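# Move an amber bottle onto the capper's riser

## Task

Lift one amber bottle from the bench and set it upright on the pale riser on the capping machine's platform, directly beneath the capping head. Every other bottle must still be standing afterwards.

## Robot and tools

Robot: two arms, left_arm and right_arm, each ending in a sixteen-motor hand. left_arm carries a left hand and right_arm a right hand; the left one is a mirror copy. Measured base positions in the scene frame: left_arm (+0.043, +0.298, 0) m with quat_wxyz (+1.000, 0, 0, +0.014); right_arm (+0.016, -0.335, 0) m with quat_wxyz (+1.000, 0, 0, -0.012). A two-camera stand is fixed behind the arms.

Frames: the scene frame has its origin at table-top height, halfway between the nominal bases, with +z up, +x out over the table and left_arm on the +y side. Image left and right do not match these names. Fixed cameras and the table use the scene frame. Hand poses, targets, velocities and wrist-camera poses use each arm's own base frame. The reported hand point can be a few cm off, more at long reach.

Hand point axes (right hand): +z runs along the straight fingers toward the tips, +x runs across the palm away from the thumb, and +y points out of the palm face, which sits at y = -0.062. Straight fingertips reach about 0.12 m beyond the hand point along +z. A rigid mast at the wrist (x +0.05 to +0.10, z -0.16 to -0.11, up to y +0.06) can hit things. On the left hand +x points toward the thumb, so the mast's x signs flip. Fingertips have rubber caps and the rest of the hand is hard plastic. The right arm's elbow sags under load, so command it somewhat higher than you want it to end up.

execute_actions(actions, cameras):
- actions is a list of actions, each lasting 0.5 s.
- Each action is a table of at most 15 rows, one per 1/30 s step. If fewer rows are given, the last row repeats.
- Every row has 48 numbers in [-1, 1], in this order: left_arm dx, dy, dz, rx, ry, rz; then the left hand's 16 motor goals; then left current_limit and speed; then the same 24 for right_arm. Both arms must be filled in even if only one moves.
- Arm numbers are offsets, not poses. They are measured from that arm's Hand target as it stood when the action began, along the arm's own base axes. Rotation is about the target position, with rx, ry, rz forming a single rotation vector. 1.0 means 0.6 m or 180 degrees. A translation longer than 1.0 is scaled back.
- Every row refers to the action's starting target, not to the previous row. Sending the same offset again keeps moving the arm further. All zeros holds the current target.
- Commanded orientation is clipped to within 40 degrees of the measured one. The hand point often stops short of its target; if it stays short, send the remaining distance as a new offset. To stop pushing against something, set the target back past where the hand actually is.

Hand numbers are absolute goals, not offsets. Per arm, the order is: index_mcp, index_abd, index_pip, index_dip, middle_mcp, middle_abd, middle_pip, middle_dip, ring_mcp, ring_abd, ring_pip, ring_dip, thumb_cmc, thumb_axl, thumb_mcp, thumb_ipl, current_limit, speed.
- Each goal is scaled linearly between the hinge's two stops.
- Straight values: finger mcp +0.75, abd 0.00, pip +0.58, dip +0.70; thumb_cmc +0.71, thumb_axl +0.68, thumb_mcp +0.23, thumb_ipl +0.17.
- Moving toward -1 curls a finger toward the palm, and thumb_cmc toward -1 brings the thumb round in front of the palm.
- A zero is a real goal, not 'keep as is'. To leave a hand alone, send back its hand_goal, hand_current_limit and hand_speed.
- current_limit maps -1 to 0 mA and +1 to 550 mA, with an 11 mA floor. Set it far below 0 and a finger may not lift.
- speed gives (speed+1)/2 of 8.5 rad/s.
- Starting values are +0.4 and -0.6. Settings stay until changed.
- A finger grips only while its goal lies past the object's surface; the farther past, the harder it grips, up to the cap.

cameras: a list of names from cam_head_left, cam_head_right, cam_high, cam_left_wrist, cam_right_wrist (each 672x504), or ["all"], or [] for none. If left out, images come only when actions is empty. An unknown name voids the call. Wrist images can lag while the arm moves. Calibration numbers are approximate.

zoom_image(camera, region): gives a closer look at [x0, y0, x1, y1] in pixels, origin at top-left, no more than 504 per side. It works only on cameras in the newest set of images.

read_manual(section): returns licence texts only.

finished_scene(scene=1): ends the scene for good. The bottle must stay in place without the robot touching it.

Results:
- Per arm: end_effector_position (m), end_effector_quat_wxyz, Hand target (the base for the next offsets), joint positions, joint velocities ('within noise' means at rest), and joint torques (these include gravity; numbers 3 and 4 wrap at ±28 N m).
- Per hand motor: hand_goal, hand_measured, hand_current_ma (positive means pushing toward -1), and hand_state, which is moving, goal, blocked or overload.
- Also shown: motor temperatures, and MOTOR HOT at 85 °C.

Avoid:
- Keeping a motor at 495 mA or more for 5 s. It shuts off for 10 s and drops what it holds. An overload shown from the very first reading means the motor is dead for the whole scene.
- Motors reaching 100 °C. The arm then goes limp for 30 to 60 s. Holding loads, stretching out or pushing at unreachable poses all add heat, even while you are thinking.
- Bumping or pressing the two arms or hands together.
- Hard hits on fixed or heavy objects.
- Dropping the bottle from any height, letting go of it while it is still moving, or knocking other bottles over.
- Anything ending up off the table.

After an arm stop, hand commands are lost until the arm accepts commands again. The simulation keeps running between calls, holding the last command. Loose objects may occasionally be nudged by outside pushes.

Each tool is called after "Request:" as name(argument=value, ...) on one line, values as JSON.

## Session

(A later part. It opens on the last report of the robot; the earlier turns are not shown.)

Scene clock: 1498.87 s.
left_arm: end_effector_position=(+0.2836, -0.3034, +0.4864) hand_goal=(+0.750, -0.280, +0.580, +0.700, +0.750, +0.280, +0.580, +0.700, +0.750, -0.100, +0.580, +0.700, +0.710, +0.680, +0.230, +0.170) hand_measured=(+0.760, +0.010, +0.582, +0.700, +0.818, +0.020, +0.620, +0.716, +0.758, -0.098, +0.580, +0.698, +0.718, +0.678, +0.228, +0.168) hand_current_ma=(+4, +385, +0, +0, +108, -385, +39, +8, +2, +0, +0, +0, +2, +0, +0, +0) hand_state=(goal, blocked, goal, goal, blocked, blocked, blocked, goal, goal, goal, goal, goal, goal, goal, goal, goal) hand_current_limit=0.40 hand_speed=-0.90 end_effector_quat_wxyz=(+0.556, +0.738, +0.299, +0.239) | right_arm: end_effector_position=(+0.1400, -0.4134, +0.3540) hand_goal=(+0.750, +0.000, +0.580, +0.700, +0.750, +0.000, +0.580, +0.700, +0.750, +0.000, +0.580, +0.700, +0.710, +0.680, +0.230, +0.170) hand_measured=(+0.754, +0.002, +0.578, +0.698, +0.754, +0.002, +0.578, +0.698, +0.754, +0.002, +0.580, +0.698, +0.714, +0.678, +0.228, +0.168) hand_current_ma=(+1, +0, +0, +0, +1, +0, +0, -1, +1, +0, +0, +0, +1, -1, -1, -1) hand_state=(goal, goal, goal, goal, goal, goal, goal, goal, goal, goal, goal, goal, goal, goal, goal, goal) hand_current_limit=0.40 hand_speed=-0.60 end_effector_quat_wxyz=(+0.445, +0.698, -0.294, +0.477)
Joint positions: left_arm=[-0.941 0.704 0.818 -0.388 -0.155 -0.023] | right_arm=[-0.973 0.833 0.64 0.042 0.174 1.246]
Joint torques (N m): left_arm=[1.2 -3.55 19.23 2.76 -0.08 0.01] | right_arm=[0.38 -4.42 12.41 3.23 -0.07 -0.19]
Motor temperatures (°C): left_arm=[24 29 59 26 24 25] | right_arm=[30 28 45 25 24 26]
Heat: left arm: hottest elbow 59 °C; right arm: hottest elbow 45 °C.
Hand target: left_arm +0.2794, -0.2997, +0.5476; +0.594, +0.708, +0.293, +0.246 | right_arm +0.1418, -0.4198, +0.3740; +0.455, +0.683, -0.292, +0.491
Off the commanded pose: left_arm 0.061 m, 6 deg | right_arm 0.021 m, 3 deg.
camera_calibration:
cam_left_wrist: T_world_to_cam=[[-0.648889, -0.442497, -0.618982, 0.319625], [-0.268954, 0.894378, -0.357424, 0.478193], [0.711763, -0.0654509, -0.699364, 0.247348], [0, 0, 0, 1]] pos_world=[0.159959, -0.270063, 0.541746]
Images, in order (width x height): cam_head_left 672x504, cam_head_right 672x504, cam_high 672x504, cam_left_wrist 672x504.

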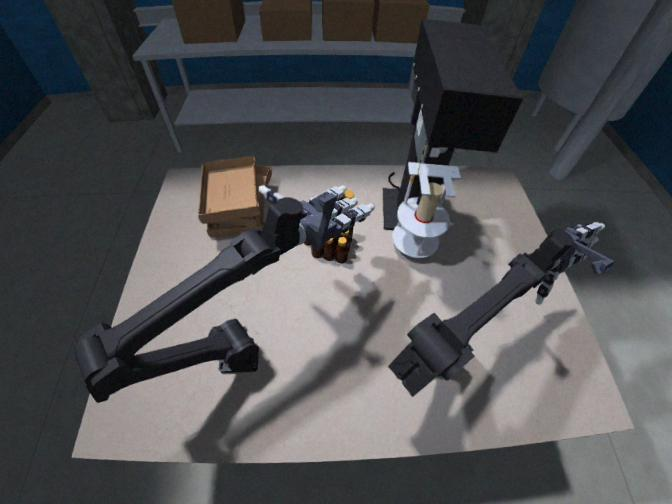

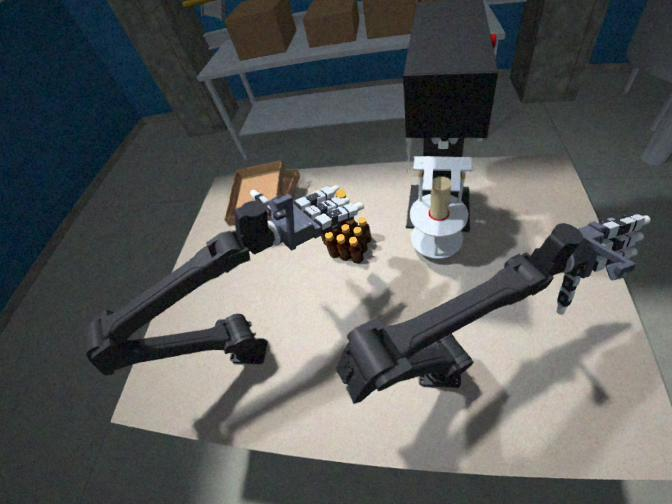

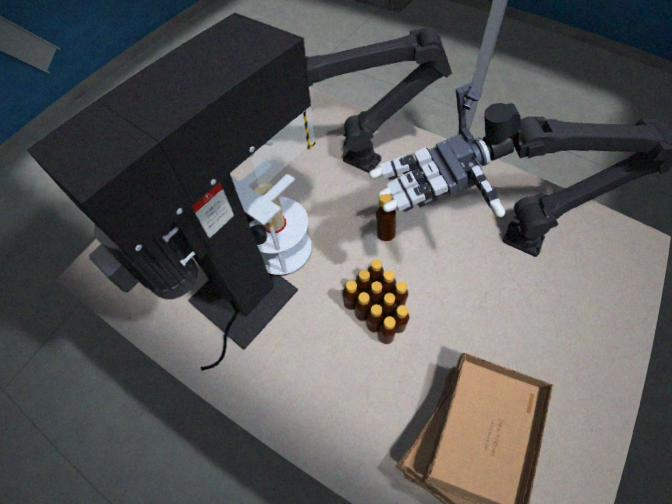

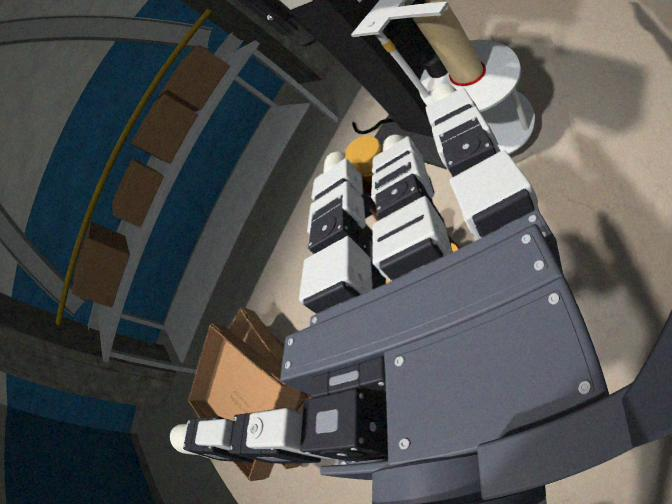

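Request:
execute_actions(actions=[[[-0.0084,-0.028,0.035,-0.004,-0.0047,0.0111,0.75,-0.28,0.58,0.7,0.75,0.28,0.58,0.7,0.75,-0.1,0.58,0.7,0.71,0.68,0.23,0.17,0.4,-0.9,0,0,0,0,0,0,0.75,0,0.58,0.7,0.75,0,0.58,0.7,0.75,0,0.58,0.7,0.71,0.68,0.23,0.17,0.4,-0.6]],[[-0.0168,-0.0557,0.011,-0.004,-0.0047,0.0111,0.75,-0.28,0.58,0.7,0.75,0.28,0.58,0.7,0.75,-0.1,0.58,0.7,0.71,0.68,0.23,0.17,0.4,-0.9,0,0,0,0,0,0,0.75,0,0.58,0.7,0.75,0,0.58,0.7,0.75,0,0.58,0.7,0.71,0.68,0.23,0.17,0.4,-0.6]],[[-0.0168,-0.0557,0.011,-0.004,-0.0047,0.0111,0.75,-0.28,0.58,0.7,0.75,0.28,0.58,0.7,0.75,-0.1,0.58,0.7,0.71,0.68,0.23,0.17,0.4,-0.9,0,0,0,0,0,0,0.75,0,0.58,0.7,0.75,0,0.58,0.7,0.75,0,0.58,0.7,0.71,0.68,0.23,0.17,0.4,-0.6]],[[-0.0168,-0.0557,0.005,-0.004,-0.0047,0.0111,0.75,-0.28,0.58,0.7,0.75,0.28,0.58,0.7,0.75,-0.1,0.58,0.7,0.71,0.68,0.23,0.17,0.4,-0.9,0,0,0,0,0,0,0.75,0,0.58,0.7,0.75,0,0.58,0.7,0.75,0,0.58,0.7,0.71,0.68,0.23,0.17,0.4,-0.6]],[[-0.0168,-0.0557,0.005,-0.004,-0.0047,0.0111,0.75,-0.28,0.58,0.7,0.75,0.28,0.58,0.7,0.75,-0.1,0.58,0.7,0.71,0.68,0.23,0.17,0.4,-0.9,0,0,0,0,0,0,0.75,0,0.58,0.7,0.75,0,0.58,0.7,0.75,0,0.58,0.7,0.71,0.68,0.23,0.17,0.4,-0.6]],[[-0.0084,-0.028,0.0,0,0,0,0.75,-0.28,0.58,0.7,0.75,0.28,0.58,0.7,0.75,-0.1,0.58,0.7,0.71,0.68,0.23,0.17,0.4,-0.9,0,0,0,0,0,0,0.75,0,0.58,0.7,0.75,0,0.58,0.7,0.75,0,0.58,0.7,0.71,0.68,0.23,0.17,0.4,-0.6]]], cameras=["cam_head_left","cam_high"])

Scene clock: 1569.77 s.
left_arm: end_effector_position=(+0.2312, -0.4670, +0.5296) hand_goal=(+0.750, -0.280, +0.580, +0.700, +0.750, +0.280, +0.580, +0.700, +0.750, -0.100, +0.580, +0.700, +0.710, +0.680, +0.230, +0.170) hand_measured=(+0.758, +0.010, +0.580, +0.700, +0.824, +0.034, +0.626, +0.718, +0.758, -0.098, +0.580, +0.698, +0.718, +0.678, +0.228, +0.168) hand_current_ma=(+2, +385, +0, +0, +126, -385, +50, +10, +2, +0, +0, +0, +2, +0, +0, +0) hand_state=(goal, blocked, goal, goal, blocked, blocked, blocked, goal, goal, goal, goal, goal, goal, goal, goal, goal) hand_current_limit=0.40 hand_speed=-0.90 end_effector_quat_wxyz=(+0.559, +0.689, +0.327, +0.325) | right_arm: end_effector_position=(+0.1400, -0.4134, +0.3540) hand_goal=(+0.750, +0.000, +0.580, +0.700, +0.750, +0.000, +0.580, +0.700, +0.750, +0.000, +0.580, +0.700, +0.710, +0.680, +0.230, +0.170) hand_measured=(+0.754, +0.002, +0.578, +0.698, +0.754, +0.002, +0.578, +0.698, +0.754, +0.002, +0.580, +0.698, +0.714, +0.678, +0.228, +0.168) hand_current_ma=(+1, +0, +0, +0, +1, +0, +0, -1, +1, +0, +0, +0, +1, -1, -1, -1) hand_state=(goal, goal, goal, goal, goal, goal, goal, goal, goal, goal, goal, goal, goal, goal, goal, goal) hand_current_limit=0.40 hand_speed=-0.60 end_effector_quat_wxyz=(+0.445, +0.698, -0.294, +0.477)
Joint positions: left_arm=[-1.386 1.145 1.11 -0.196 -0.771 -0.079] | right_arm=[-0.973 0.833 0.64 0.042 0.174 1.246]
Joint torques (N m): left_arm=[1.26 -9.76 18.81 3.54 -0.4 0.06] | right_arm=[0.38 -4.31 12.4 3.26 -0.09 -0.18]
Motor temperatures (°C): left_arm=[24 29 71 26 23 25] | right_arm=[30 28 45 25 24 26]
Heat: left arm: hottest elbow 71 °C; right arm: hottest elbow 45 °C.
Hand target: left_arm +0.2290, -0.4671, +0.5878; +0.603, +0.651, +0.339, +0.313 | right_arm +0.1418, -0.4198, +0.3740; +0.455, +0.683, -0.292, +0.491
Off the commanded pose: left_arm 0.058 m, 7 deg | right_arm 0.021 m, 3 deg.
Images, in order (width x height): cam_head_left 672x504, cam_high 672x504.

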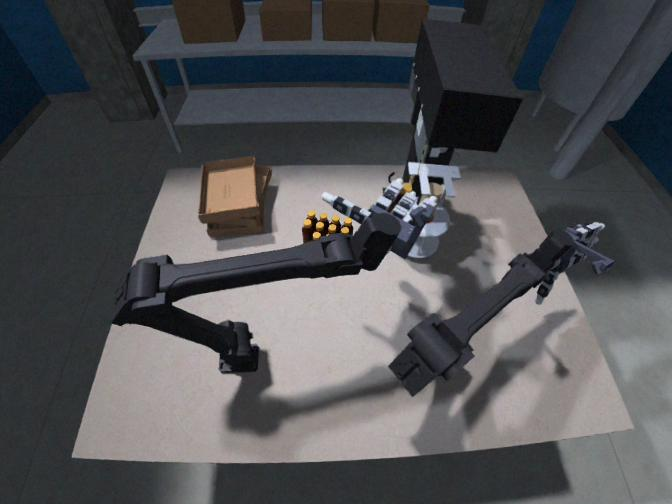

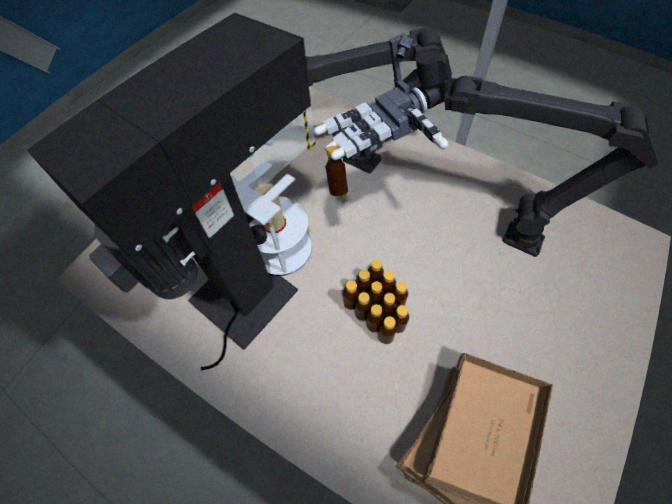

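Request:
execute_actions(actions=[[[-0.001,-0.03,0,0,0,0.009,0.75,-0.28,0.58,0.7,0.75,0.28,0.58,0.7,0.75,-0.1,0.58,0.7,0.71,0.68,0.23,0.17,0.4,-0.9,0,0,0,0,0,0,0.75,0,0.58,0.7,0.75,0,0.58,0.7,0.75,0,0.58,0.7,0.71,0.68,0.23,0.17,0.4,-0.6]],[[-0.001,-0.06,-0.005,0,0,0.018,0.75,-0.28,0.58,0.7,0.75,0.28,0.58,0.7,0.75,-0.1,0.58,0.7,0.71,0.68,0.23,0.17,0.4,-0.9,0,0,0,0,0,0,0.75,0,0.58,0.7,0.75,0,0.58,0.7,0.75,0,0.58,0.7,0.71,0.68,0.23,0.17,0.4,-0.6]],[[-0.001,-0.06,-0.005,0,0,0.018,0.75,-0.28,0.58,0.7,0.75,0.28,0.58,0.7,0.75,-0.1,0.58,0.7,0.71,0.68,0.23,0.17,0.4,-0.9,0,0,0,0,0,0,0.75,0,0.58,0.7,0.75,0,0.58,0.7,0.75,0,0.58,0.7,0.71,0.68,0.23,0.17,0.4,-0.6]],[[-0.001,-0.06,-0.005,0,0,0.018,0.75,-0.28,0.58,0.7,0.75,0.28,0.58,0.7,0.75,-0.1,0.58,0.7,0.71,0.68,0.23,0.17,0.4,-0.9,0,0,0,0,0,0,0.75,0,0.58,0.7,0.75,0,0.58,0.7,0.75,0,0.58,0.7,0.71,0.68,0.23,0.17,0.4,-0.6]],[[-0.0,-0.008,0,0,0,0.002,0.75,-0.28,0.58,0.7,0.75,0.28,0.58,0.7,0.75,-0.1,0.58,0.7,0.71,0.68,0.23,0.17,0.4,-0.9,0,0,0,0,0,0,0.75,0,0.58,0.7,0.75,0,0.58,0.7,0.75,0,0.58,0.7,0.71,0.68,0.23,0.17,0.4,-0.6]]], cameras=["cam_head_left","cam_head_right","cam_high","cam_left_wrist"])

Request:
zoom_image(camera="cam_head_left", region=[380, 130, 500, 220])

Request:
zoom_image(camera="cam_head_right", region=[300, 130, 420, 220])

Request:
zoom_image(camera="cam_high", region=[220, 100, 370, 220])

Scene clock: 1590.13 s.
left_arm: end_effector_position=(+0.2299, -0.5942, +0.5407) hand_goal=(+0.750, -0.280, +0.580, +0.700, +0.750, +0.280, +0.580, +0.700, +0.750, -0.100, +0.580, +0.700, +0.710, +0.680, +0.230, +0.170) hand_measured=(+0.764, +0.010, +0.584, +0.702, +0.834, +0.034, +0.632, +0.722, +0.758, -0.098, +0.580, +0.698, +0.718, +0.678, +0.228, +0.168) hand_current_ma=(+6, +385, +1, +0, +156, -385, +63, +13, +3, +0, +0, +0, +2, +0, +0, +0) hand_state=(goal, blocked, goal, goal, blocked, blocked, blocked, blocked, goal, goal, goal, goal, goal, goal, goal, goal) hand_current_limit=0.40 hand_speed=-0.90 end_effector_quat_wxyz=(+0.545, +0.634, +0.391, +0.385) | right_arm: end_effector_position=(+0.1400, -0.4134, +0.3540) hand_goal=(+0.750, +0.000, +0.580, +0.700, +0.750, +0.000, +0.580, +0.700, +0.750, +0.000, +0.580, +0.700, +0.710, +0.680, +0.230, +0.170) hand_measured=(+0.754, +0.002, +0.578, +0.698, +0.754, +0.002, +0.578, +0.698, +0.754, +0.002, +0.580, +0.698, +0.714, +0.678, +0.228, +0.168) hand_current_ma=(+1, +0, +0, +0, +1, +0, +0, -1, +1, +0, +0, +0, +1, -1, -1, -1) hand_state=(goal, goal, goal, goal, goal, goal, goal, goal, goal, goal, goal, goal, goal, goal, goal, goal) hand_current_limit=0.40 hand_speed=-0.60 end_effector_quat_wxyz=(+0.445, +0.698, -0.294, +0.477)
Joint positions: left_arm=[-1.467 1.566 1.517 -0.175 -1.054 -0.134] | right_arm=[-0.973 0.833 0.64 0.042 0.174 1.246]
Joint torques (N m): left_arm=[1.2 -16.15 18.14 1.77 -0.46 -0.01] | right_arm=[0.5 -4.31 12.38 3.21 -0.07 -0.19]
Motor temperatures (°C): left_arm=[24 29 74 27 24 25] | right_arm=[30 28 45 25 24 26]
Heat: left arm: hottest elbow 74 °C; right arm: hottest elbow 45 °C.
Hand target: left_arm +0.2267, -0.5978, +0.5787; +0.568, +0.613, +0.403, +0.373 | right_arm +0.1418, -0.4198, +0.3740; +0.455, +0.683, -0.292, +0.491
Off the commanded pose: left_arm 0.038 m, 4 deg | right_arm 0.021 m, 3 deg.
camera_calibration:
cam_left_wrist: T_world_to_cam=[[-0.339428, -0.664119, -0.666134, 0.0123543], [-0.506795, 0.725719, -0.465286, 0.756018], [0.792432, 0.179662, -0.582901, 0.368545], [0, 0, 0, 1]] pos_world=[0.0952929, -0.606665, 0.574819]
Images, in order (width x height): cam_head_left 672x504, cam_head_right 672x504, cam_high 672x504, cam_left_wrist 672x504.

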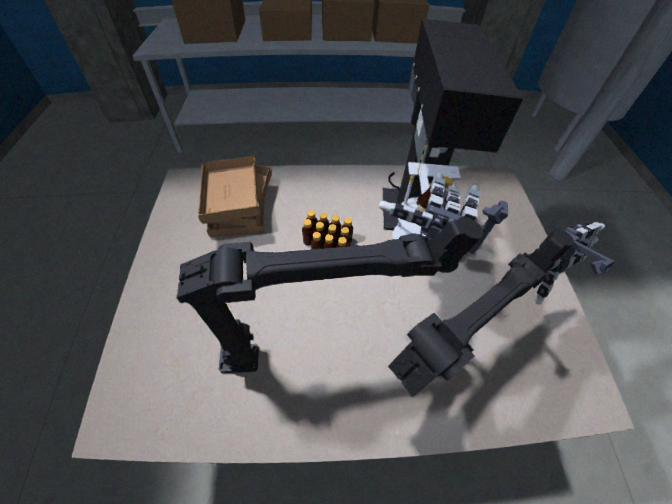

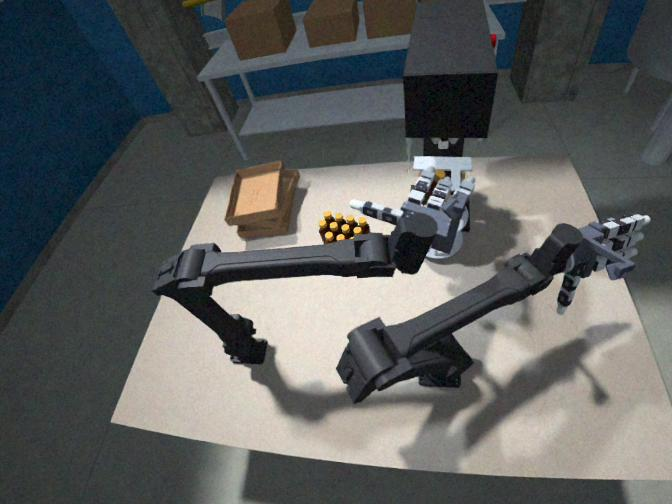

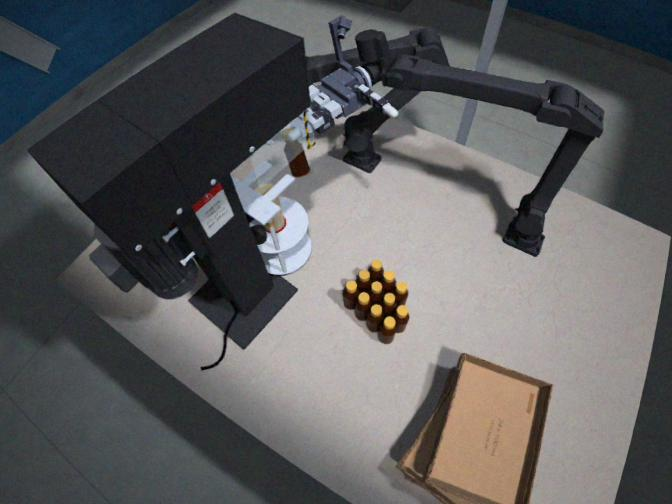

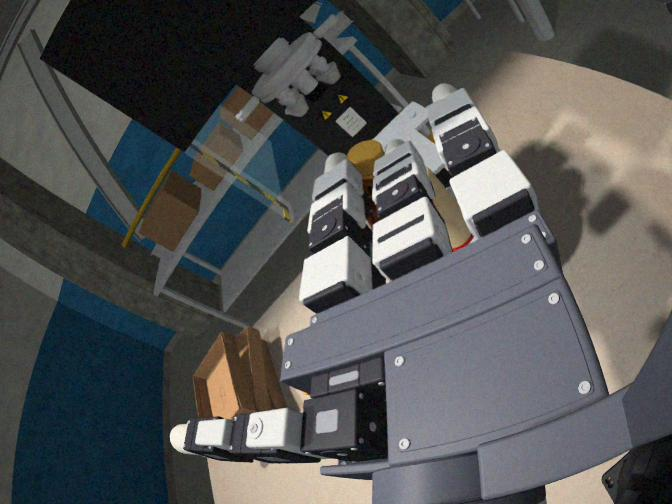

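Scaled by 4.200 from the camera's 672x504 image, which has a finer 960x720 frame.

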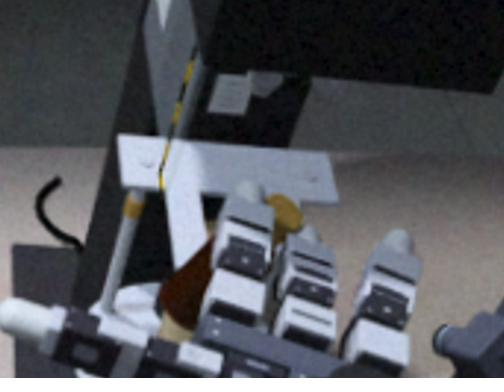

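Scaled by 4.200 from the camera's 672x504 image, which has a finer 960x720 frame.

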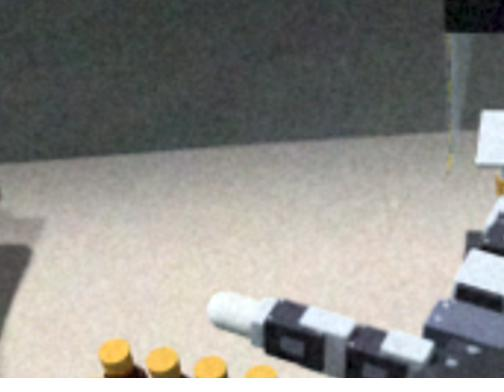

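Scaled by 3.360 from the camera's 672x504 image, which has a finer 960x720 frame.

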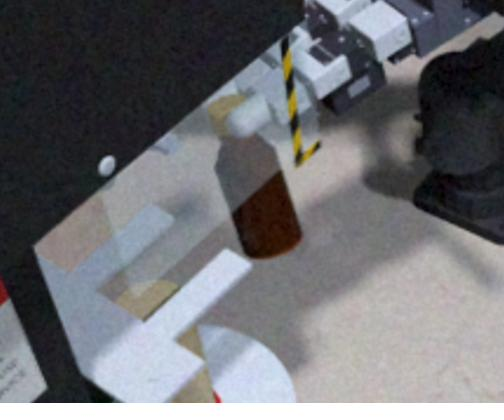

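Request:
zoom_image(camera="cam_head_left", region=[405, 160, 465, 220])

Request:
zoom_image(camera="cam_head_right", region=[405, 150, 475, 220])

Request:
zoom_image(camera="cam_left_wrist", region=[300, 80, 480, 260])

Scaled by 8.400 from the camera's 672x504 image, which has a finer 960x720 frame.

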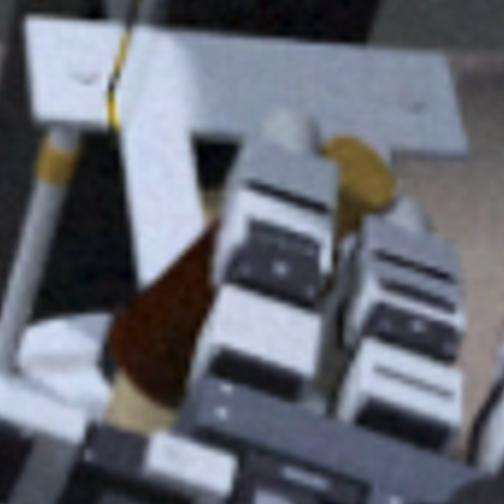

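Scaled by 7.200 from the camera's 672x504 image, which has a finer 960x720 frame.

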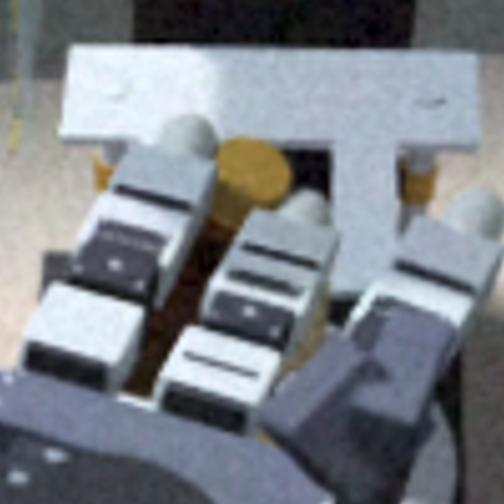

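Scaled by 2.800 from the camera's 672x504 image, which has a finer 960x720 frame.

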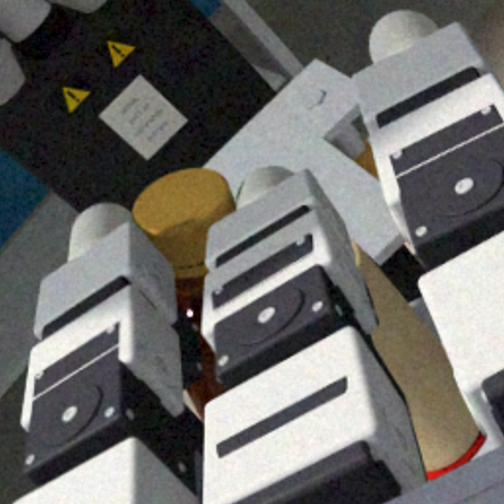

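Request:
execute_actions(actions=[[[0,0,0,0,0,0,0.75,-0.28,0.58,0.7,0.70,0.28,0.55,0.69,0.75,-0.1,0.58,0.7,0.71,0.68,0.23,0.17,0.4,-0.9,0,0,0,0,0,0,0.75,0,0.58,0.7,0.75,0,0.58,0.7,0.75,0,0.58,0.7,0.71,0.68,0.23,0.17,0.4,-0.6]]], cameras=["cam_head_left"])

Request:
zoom_image(camera="cam_head_left", region=[405, 160, 465, 220])

Scene clock: 1644.07 s.
left_arm: end_effector_position=(+0.2300, -0.5948, +0.5397) hand_goal=(+0.750, -0.280, +0.580, +0.700, +0.700, +0.280, +0.550, +0.690, +0.750, -0.100, +0.580, +0.700, +0.710, +0.680, +0.230, +0.170) hand_measured=(+0.762, +0.010, +0.582, +0.702, +0.830, +0.034, +0.632, +0.722, +0.758, -0.098, +0.580, +0.698, +0.718, +0.678, +0.228, +0.168) hand_current_ma=(+6, +385, +0, +0, +341, -385, +133, +25, +3, +0, +0, +0, +2, +0, +0, +0) hand_state=(goal, blocked, goal, goal, blocked, blocked, blocked, blocked, goal, goal, goal, goal, goal, goal, goal, goal) hand_current_limit=0.40 hand_speed=-0.90 end_effector_quat_wxyz=(+0.544, +0.634, +0.391, +0.385) | right_arm: end_effector_position=(+0.1400, -0.4134, +0.3540) hand_goal=(+0.750, +0.000, +0.580, +0.700, +0.750, +0.000, +0.580, +0.700, +0.750, +0.000, +0.580, +0.700, +0.710, +0.680, +0.230, +0.170) hand_measured=(+0.754, +0.002, +0.578, +0.698, +0.754, +0.002, +0.578, +0.698, +0.754, +0.002, +0.580, +0.698, +0.714, +0.678, +0.228, +0.168) hand_current_ma=(+1, +0, +0, +0, +1, +0, +0, -1, +1, +0, +0, +0, +1, -1, -1, -1) hand_state=(goal, goal, goal, goal, goal, goal, goal, goal, goal, goal, goal, goal, goal, goal, goal, goal) hand_current_limit=0.40 hand_speed=-0.60 end_effector_quat_wxyz=(+0.445, +0.698, -0.294, +0.477)
Joint positions: left_arm=[-1.467 1.568 1.517 -0.175 -1.054 -0.134] | right_arm=[-0.973 0.833 0.64 0.042 0.174 1.246]
Joint torques (N m): left_arm=[1.14 -16.91 18.15 1.73 -0.47 0.01] | right_arm=[0.5 -4.48 12.45 3.21 -0.09 -0.18]
Motor temperatures (°C): left_arm=[24 32 64 26 24 25] | right_arm=[29 28 45 25 24 26]
Heat: left arm: hottest elbow 64 °C; right arm: hottest elbow 45 °C.
Hand target: left_arm +0.2267, -0.5977, +0.5787; +0.568, +0.613, +0.403, +0.373 | right_arm +0.1418, -0.4198, +0.3740; +0.455, +0.683, -0.292, +0.491
Off the commanded pose: left_arm 0.039 m, 4 deg | right_arm 0.021 m, 3 deg.
Images, in order (width x height): cam_head_left 672x504.

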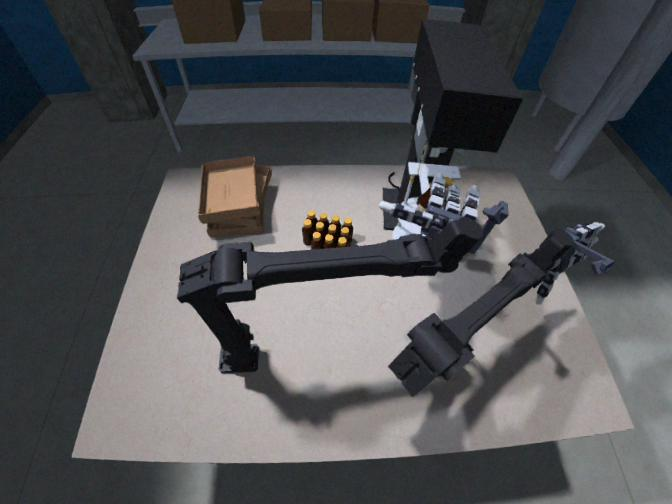

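Scaled by 8.400 from the camera's 672x504 image, which has a finer 960x720 frame.

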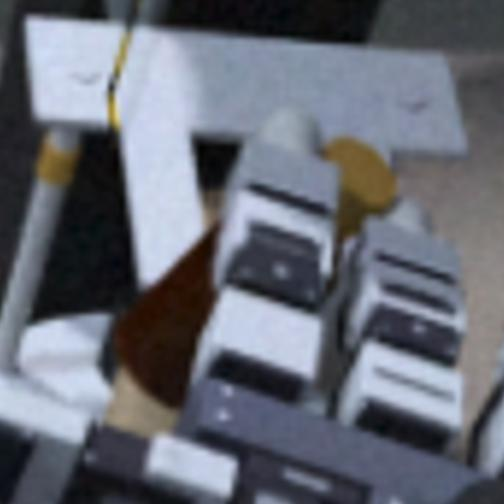

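Request:
execute_actions(actions=[[[0,0,0,0,0,0,0.80,-0.28,0.58,0.7,0.65,0.28,0.50,0.66,0.75,-0.1,0.58,0.7,0.71,0.68,0.23,0.17,0.55,-0.9,0,0,0,0,0,0,0.75,0,0.58,0.7,0.75,0,0.58,0.7,0.75,0,0.58,0.7,0.71,0.68,0.23,0.17,0.4,-0.6]]], cameras=["cam_head_left"])

Request:
zoom_image(camera="cam_head_left", region=[405, 160, 465, 220])

Scene clock: 1665.20 s.
left_arm: end_effector_position=(+0.2301, -0.5949, +0.5395) hand_goal=(+0.800, -0.280, +0.580, +0.700, +0.650, +0.280, +0.500, +0.660, +0.750, -0.100, +0.580, +0.700, +0.710, +0.680, +0.230, +0.170) hand_measured=(+0.774, +0.010, +0.568, +0.694, +0.830, +0.034, +0.610, +0.706, +0.758, -0.098, +0.580, +0.698, +0.718, +0.678, +0.228, +0.168) hand_current_ma=(-20, +426, -5, -1, +426, -426, +226, +51, +3, +0, +0, +0, +2, +0, +0, +0) hand_state=(blocked, blocked, goal, goal, blocked, blocked, blocked, blocked, goal, goal, goal, goal, goal, goal, goal, goal) hand_current_limit=0.55 hand_speed=-0.90 end_effector_quat_wxyz=(+0.544, +0.634, +0.391, +0.385) | right_arm: end_effector_position=(+0.1400, -0.4134, +0.3540) hand_goal=(+0.750, +0.000, +0.580, +0.700, +0.750, +0.000, +0.580, +0.700, +0.750, +0.000, +0.580, +0.700, +0.710, +0.680, +0.230, +0.170) hand_measured=(+0.754, +0.002, +0.578, +0.698, +0.754, +0.002, +0.578, +0.698, +0.754, +0.002, +0.580, +0.698, +0.714, +0.678, +0.228, +0.168) hand_current_ma=(+1, +0, +0, +0, +1, +0, +0, -1, +1, +0, +0, +0, +1, -1, -1, -1) hand_state=(goal, goal, goal, goal, goal, goal, goal, goal, goal, goal, goal, goal, goal, goal, goal, goal) hand_current_limit=0.40 hand_speed=-0.60 end_effector_quat_wxyz=(+0.445, +0.698, -0.294, +0.477)
Joint positions: left_arm=[-1.467 1.568 1.517 -0.175 -1.055 -0.134] | right_arm=[-0.973 0.833 0.64 0.042 0.174 1.246]
Joint torques (N m): left_arm=[1.14 -16.91 18.14 1.73 -0.44 0.01] | right_arm=[-0.03 -4.31 12.38 3.28 -0.11 -0.19]
Motor temperatures (°C): left_arm=[24 33 64 26 24 25] | right_arm=[29 28 45 25 24 26]
Heat: left arm: hottest elbow 64 °C; right arm: hottest elbow 45 °C.
Hand target: left_arm +0.2267, -0.5978, +0.5787; +0.568, +0.613, +0.403, +0.373 | right_arm +0.1418, -0.4198, +0.3740; +0.455, +0.683, -0.292, +0.491
Off the commanded pose: left_arm 0.039 m, 4 deg | right_arm 0.021 m, 3 deg.
Images, in order (width x height): cam_head_left 672x504.

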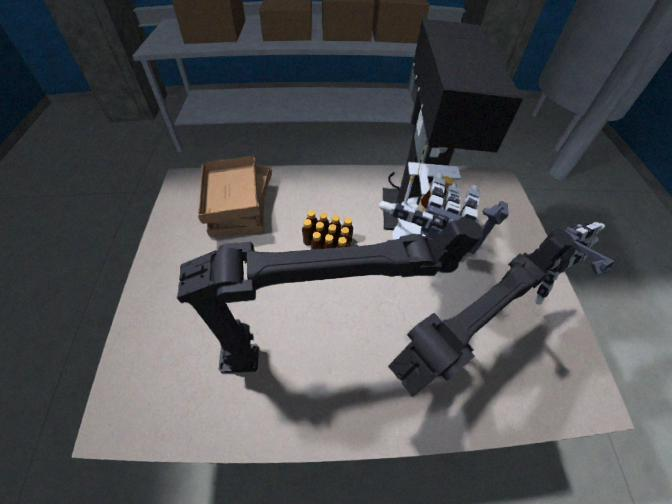

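Scaled by 8.400 from the camera's 672x504 image, which has a finer 960x720 frame.

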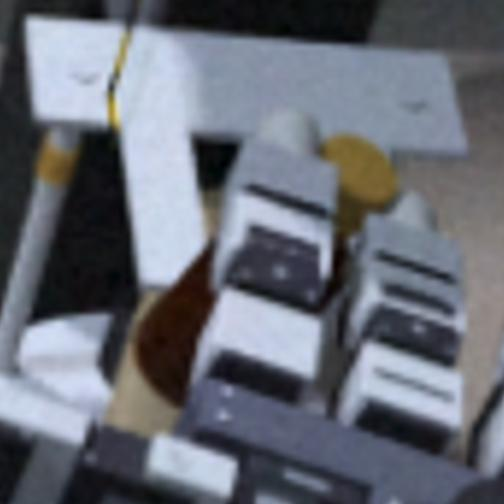

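Request:
execute_actions(actions=[[[0,0,0,0,0,0,0.86,-0.28,0.58,0.7,0.62,0.28,0.44,0.62,0.75,-0.1,0.58,0.7,0.71,0.68,0.23,0.17,0.55,-0.9,0,0,0,0,0,0,0.75,0,0.58,0.7,0.75,0,0.58,0.7,0.75,0,0.58,0.7,0.71,0.68,0.23,0.17,0.4,-0.6]]], cameras=["cam_head_left"])

Request:
zoom_image(camera="cam_head_left", region=[405, 160, 465, 220])

Scene clock: 1675.27 s.
left_arm: end_effector_position=(+0.2301, -0.5949, +0.5395) hand_goal=(+0.860, -0.280, +0.580, +0.700, +0.620, +0.280, +0.440, +0.620, +0.750, -0.100, +0.580, +0.700, +0.710, +0.680, +0.230, +0.170) hand_measured=(+0.806, +0.010, +0.556, +0.690, +0.830, +0.012, +0.570, +0.676, +0.758, -0.098, +0.580, +0.698, +0.718, +0.678, +0.228, +0.168) hand_current_ma=(-71, +426, -15, -4, +426, -426, +302, +71, +3, +0, +0, +0, +2, +0, +0, +0) hand_state=(blocked, blocked, blocked, goal, blocked, blocked, blocked, blocked, goal, goal, goal, goal, goal, goal, goal, goal) hand_current_limit=0.55 hand_speed=-0.90 end_effector_quat_wxyz=(+0.544, +0.634, +0.391, +0.385) | right_arm: end_effector_position=(+0.1400, -0.4134, +0.3540) hand_goal=(+0.750, +0.000, +0.580, +0.700, +0.750, +0.000, +0.580, +0.700, +0.750, +0.000, +0.580, +0.700, +0.710, +0.680, +0.230, +0.170) hand_measured=(+0.754, +0.002, +0.578, +0.698, +0.754, +0.002, +0.578, +0.698, +0.754, +0.002, +0.580, +0.698, +0.714, +0.678, +0.228, +0.168) hand_current_ma=(+1, +0, +0, +0, +1, +0, +0, -1, +1, +0, +0, +0, +1, -1, -1, -1) hand_state=(goal, goal, goal, goal, goal, goal, goal, goal, goal, goal, goal, goal, goal, goal, goal, goal) hand_current_limit=0.40 hand_speed=-0.60 end_effector_quat_wxyz=(+0.445, +0.698, -0.294, +0.477)
Joint positions: left_arm=[-1.467 1.568 1.517 -0.175 -1.055 -0.134] | right_arm=[-0.973 0.833 0.64 0.042 0.174 1.246]
Joint torques (N m): left_arm=[1.2 -16.91 18.14 1.72 -0.43 0.01] | right_arm=[0.5 -4.42 12.38 3.26 -0.1 -0.19]
Motor temperatures (°C): left_arm=[24 33 64 26 24 25] | right_arm=[29 28 45 25 24 26]
Heat: left arm: hottest elbow 64 °C; right arm: hottest elbow 45 °C.
Hand target: left_arm +0.2267, -0.5978, +0.5787; +0.568, +0.613, +0.403, +0.373 | right_arm +0.1418, -0.4198, +0.3740; +0.455, +0.683, -0.292, +0.491
Off the commanded pose: left_arm 0.039 m, 4 deg | right_arm 0.021 m, 3 deg.
Images, in order (width x height): cam_head_left 672x504.

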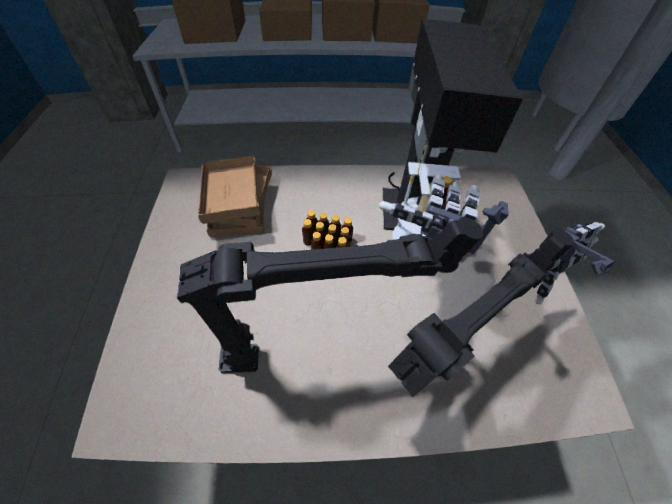

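Scaled by 8.400 from the camera's 672x504 image, which has a finer 960x720 frame.

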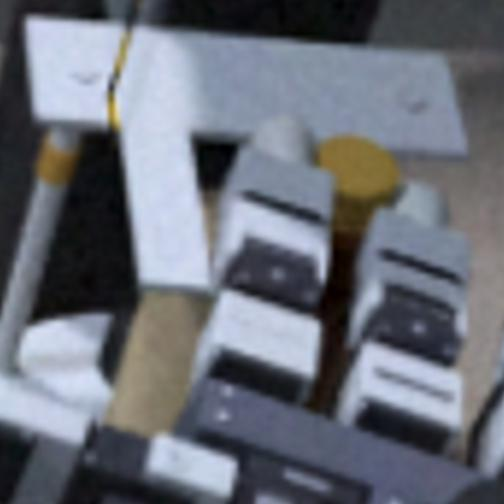

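Request:
execute_actions(actions=[], cameras=["cam_head_right","cam_high","cam_left_wrist"])

Request:
zoom_image(camera="cam_high", region=[240, 100, 330, 190])

Request:
zoom_image(camera="cam_head_right", region=[405, 150, 475, 220])

Request:
zoom_image(camera="cam_left_wrist", region=[300, 80, 480, 260])

Scene clock: 1684.03 s.
left_arm: end_effector_position=(+0.2301, -0.5949, +0.5395) hand_goal=(+0.860, -0.280, +0.580, +0.700, +0.620, +0.280, +0.440, +0.620, +0.750, -0.100, +0.580, +0.700, +0.710, +0.680, +0.230, +0.170) hand_measured=(+0.806, +0.010, +0.556, +0.690, +0.830, +0.012, +0.570, +0.676, +0.758, -0.098, +0.580, +0.698, +0.718, +0.678, +0.228, +0.168) hand_current_ma=(-71, +426, -15, -4, +426, -426, +302, +71, +3, +0, +0, +0, +2, +0, +0, +0) hand_state=(blocked, blocked, blocked, goal, blocked, blocked, blocked, blocked, goal, goal, goal, goal, goal, goal, goal, goal) hand_current_limit=0.55 hand_speed=-0.90 end_effector_quat_wxyz=(+0.544, +0.634, +0.391, +0.385) | right_arm: end_effector_position=(+0.1400, -0.4134, +0.3540) hand_goal=(+0.750, +0.000, +0.580, +0.700, +0.750, +0.000, +0.580, +0.700, +0.750, +0.000, +0.580, +0.700, +0.710, +0.680, +0.230, +0.170) hand_measured=(+0.754, +0.002, +0.578, +0.698, +0.754, +0.002, +0.578, +0.698, +0.754, +0.002, +0.580, +0.698, +0.714, +0.678, +0.228, +0.168) hand_current_ma=(+1, +0, +0, +0, +1, +0, +0, -1, +1, +0, +0, +0, +1, -1, -1, -1) hand_state=(goal, goal, goal, goal, goal, goal, goal, goal, goal, goal, goal, goal, goal, goal, goal, goal) hand_current_limit=0.40 hand_speed=-0.60 end_effector_quat_wxyz=(+0.445, +0.698, -0.294, +0.477)
Joint positions: left_arm=[-1.467 1.568 1.517 -0.175 -1.055 -0.134] | right_arm=[-0.973 0.833 0.64 0.042 0.174 1.246]
Joint velocities: within noise
Joint torques (N m): left_arm=[1.26 -16.97 18.14 1.73 -0.44 0.01] | right_arm=[0.32 -4.54 12.42 3.23 -0.1 -0.21]
Motor temperatures (°C): left_arm=[24 33 64 26 24 25] | right_arm=[29 28 45 25 24 26]
Heat: left arm: hottest elbow 64 °C; right arm: hottest elbow 45 °C.
Hand target: left_arm +0.2267, -0.5978, +0.5787; +0.568, +0.613, +0.403, +0.373 | right_arm +0.1418, -0.4198, +0.3740; +0.455, +0.683, -0.292, +0.491
Off the commanded pose: left_arm 0.039 m, 4 deg | right_arm 0.021 m, 3 deg.
camera_calibration:
cam_left_wrist: T_world_to_cam=[[-0.339085, -0.663105, -0.667317, 0.0123187], [-0.507451, 0.726221, -0.463785, 0.755718], [0.792158, 0.181368, -0.582744, 0.368959], [0, 0, 0, 1]] pos_world=[0.095393, -0.607567, 0.57372]
Images, in order (width x height): cam_head_right 672x504, cam_high 672x504, cam_left_wrist 672x504.

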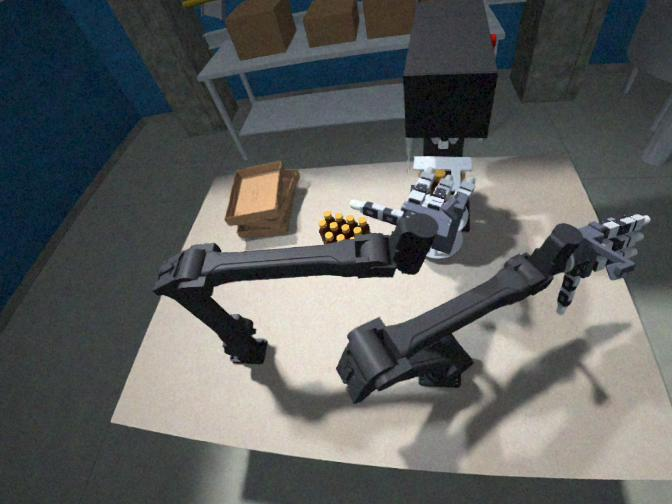

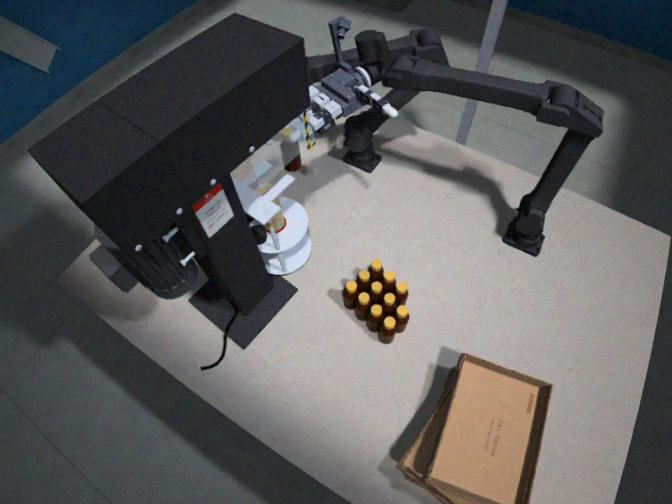

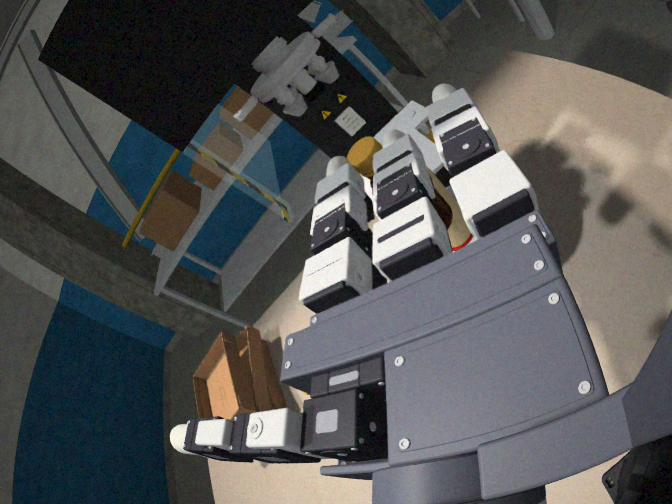

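Scaled by 5.600 from the camera's 672x504 image, which has a finer 960x720 frame.

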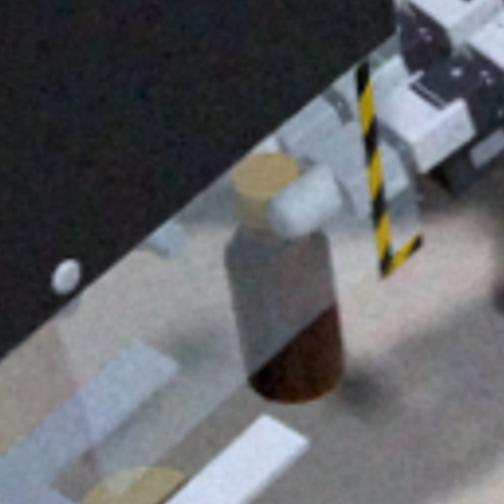

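Scaled by 7.200 from the camera's 672x504 image, which has a finer 960x720 frame.

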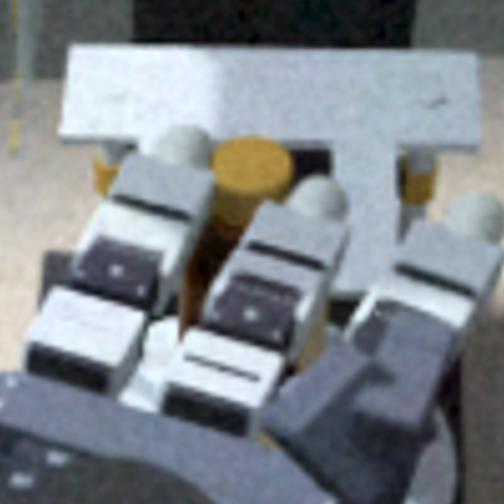

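Scaled by 2.800 from the camera's 672x504 image, which has a finer 960x720 frame.

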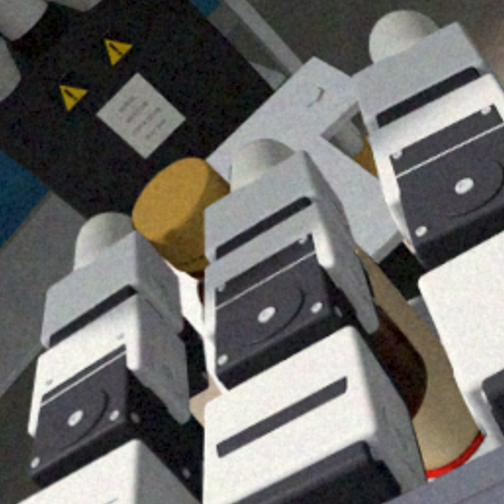

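Request:
execute_actions(actions=[[[-0.001,-0.006,-0.011,0,0,0,0.82,-0.28,0.58,0.7,0.71,0.28,0.48,0.63,0.75,-0.1,0.58,0.7,0.71,0.68,0.23,0.17,0.55,-0.9,0,0,0,0,0,0,0.75,0,0.58,0.7,0.75,0,0.58,0.7,0.75,0,0.58,0.7,0.71,0.68,0.23,0.17,0.4,-0.6]],[[-0.001,-0.0065,-0.012,0,0,0,0.82,-0.28,0.58,0.7,0.71,0.28,0.48,0.63,0.75,-0.1,0.58,0.7,0.71,0.68,0.23,0.17,0.55,-0.9,0,0,0,0,0,0,0.75,0,0.58,0.7,0.75,0,0.58,0.7,0.75,0,0.58,0.7,0.71,0.68,0.23,0.17,0.4,-0.6]]], cameras=["cam_head_left","cam_head_right","cam_high"])

Request:
zoom_image(camera="cam_high", region=[230, 110, 330, 210])

Request:
zoom_image(camera="cam_head_left", region=[405, 160, 465, 220])

Request:
zoom_image(camera="cam_head_right", region=[405, 150, 475, 220])

Scene clock: 1758.63 s.
left_arm: end_effector_position=(+0.2297, -0.6040, +0.5261) hand_goal=(+0.820, -0.280, +0.580, +0.700, +0.710, +0.280, +0.480, +0.630, +0.750, -0.100, +0.580, +0.700, +0.710, +0.680, +0.230, +0.170) hand_measured=(+0.798, +0.010, +0.556, +0.690, +0.830, +0.012, +0.570, +0.676, +0.758, -0.098, +0.580, +0.698, +0.718, +0.678, +0.228, +0.168) hand_current_ma=(-16, +426, -15, -4, +291, -426, +158, +50, +3, +0, +0, +0, +2, +0, +0, +0) hand_state=(blocked, blocked, blocked, goal, blocked, blocked, blocked, blocked, goal, goal, goal, goal, goal, goal, goal, goal) hand_current_limit=0.55 hand_speed=-0.90 end_effector_quat_wxyz=(+0.537, +0.641, +0.387, +0.389) | right_arm: end_effector_position=(+0.1400, -0.4134, +0.3540) hand_goal=(+0.750, +0.000, +0.580, +0.700, +0.750, +0.000, +0.580, +0.700, +0.750, +0.000, +0.580, +0.700, +0.710, +0.680, +0.230, +0.170) hand_measured=(+0.754, +0.002, +0.578, +0.698, +0.754, +0.002, +0.578, +0.698, +0.754, +0.002, +0.580, +0.698, +0.714, +0.678, +0.228, +0.168) hand_current_ma=(+1, +0, +0, +0, +1, +0, +0, -1, +1, +0, +0, +0, +1, -1, -1, -1) hand_state=(goal, goal, goal, goal, goal, goal, goal, goal, goal, goal, goal, goal, goal, goal, goal, goal) hand_current_limit=0.40 hand_speed=-0.60 end_effector_quat_wxyz=(+0.445, +0.698, -0.294, +0.477)
Joint positions: left_arm=[-1.469 1.591 1.517 -0.175 -1.057 -0.134] | right_arm=[-0.973 0.833 0.64 0.042 0.174 1.246]
Joint torques (N m): left_arm=[1.08 -17.49 17.24 2.73 -0.5 -0.03] | right_arm=[0.26 -4.42 12.48 3.21 -0.08 -0.19]
Motor temperatures (°C): left_arm=[24 34 66 26 24 25] | right_arm=[29 28 45 25 24 26]
Heat: left arm: hottest elbow 66 °C; right arm: hottest elbow 45 °C.
Hand target: left_arm +0.2255, -0.6053, +0.5648; +0.568, +0.613, +0.403, +0.373 | right_arm +0.1418, -0.4198, +0.3740; +0.455, +0.683, -0.292, +0.491
Off the commanded pose: left_arm 0.039 m, 5 deg | right_arm 0.021 m, 3 deg.
Images, in order (width x height): cam_head_left 672x504, cam_head_right 672x504, cam_high 672x504.

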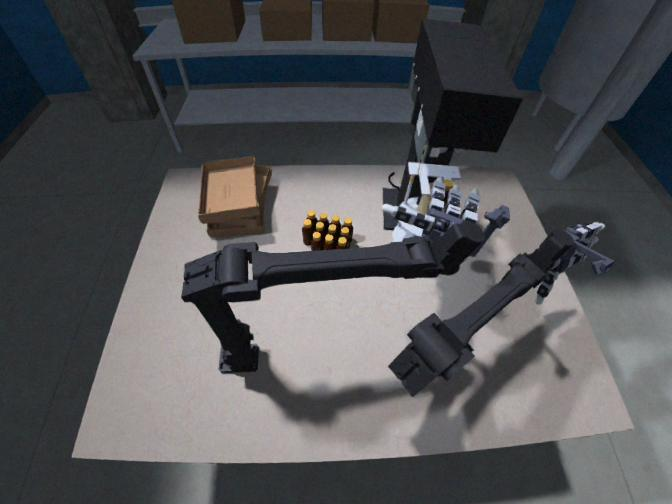

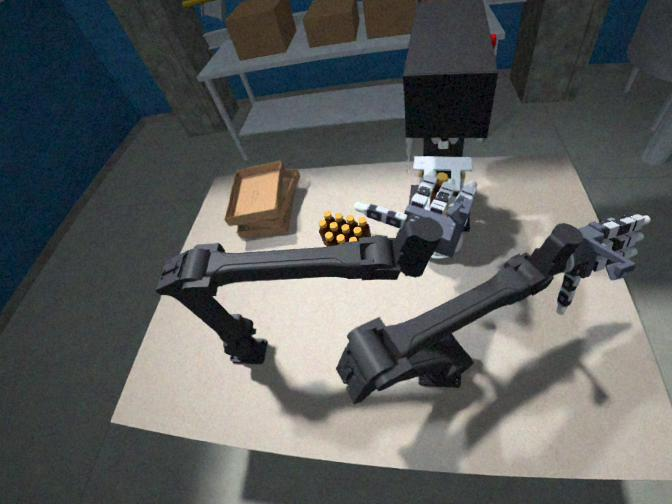

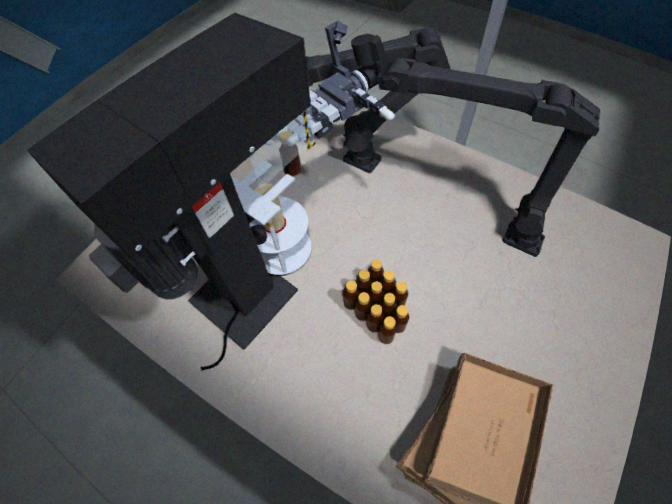

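Scaled by 5.040 from the camera's 672x504 image, which has a finer 960x720 frame.

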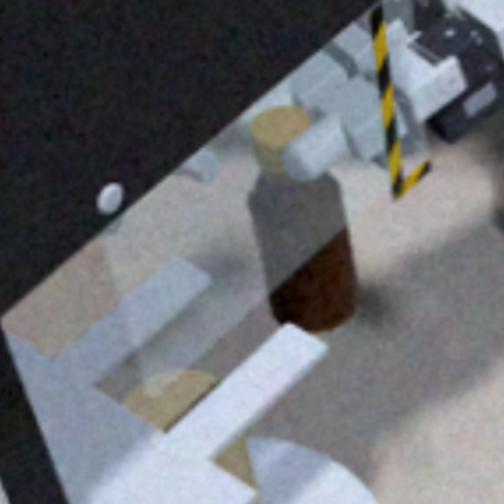

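Scaled by 8.400 from the camera's 672x504 image, which has a finer 960x720 frame.

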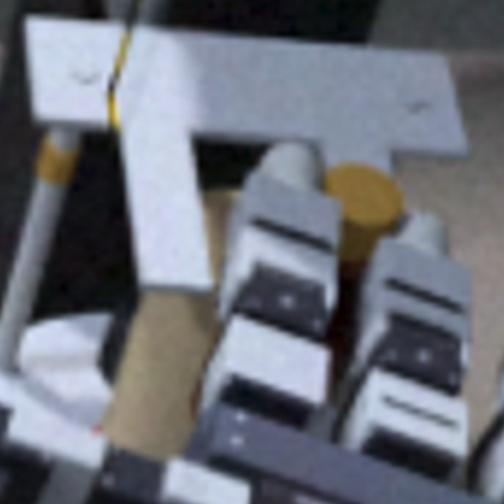

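Scaled by 7.200 from the camera's 672x504 image, which has a finer 960x720 frame.

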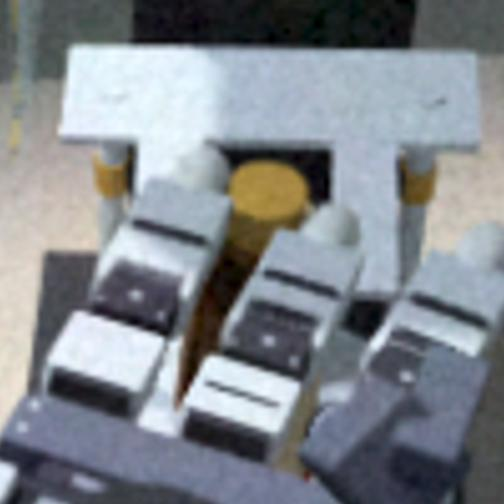

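Request:
zoom_image(camera="cam_high", region=[240, 150, 310, 220])

Request:
zoom_image(camera="cam_head_left", region=[390, 150, 470, 230])

Scaled by 7.200 from the camera's 672x504 image, which has a finer 960x720 frame.

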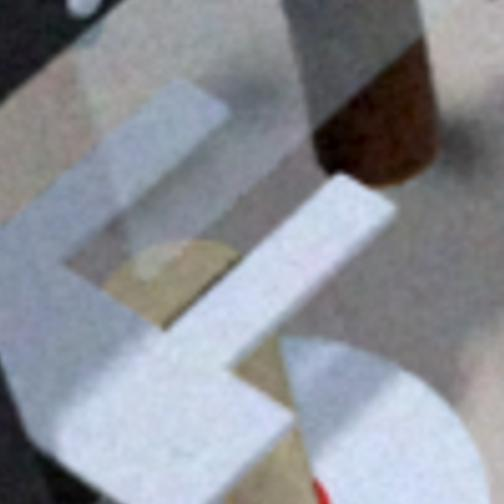

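Scaled by 6.300 from the camera's 672x504 image, which has a finer 960x720 frame.

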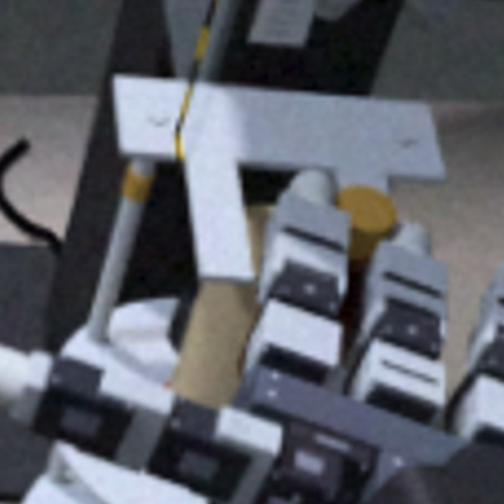

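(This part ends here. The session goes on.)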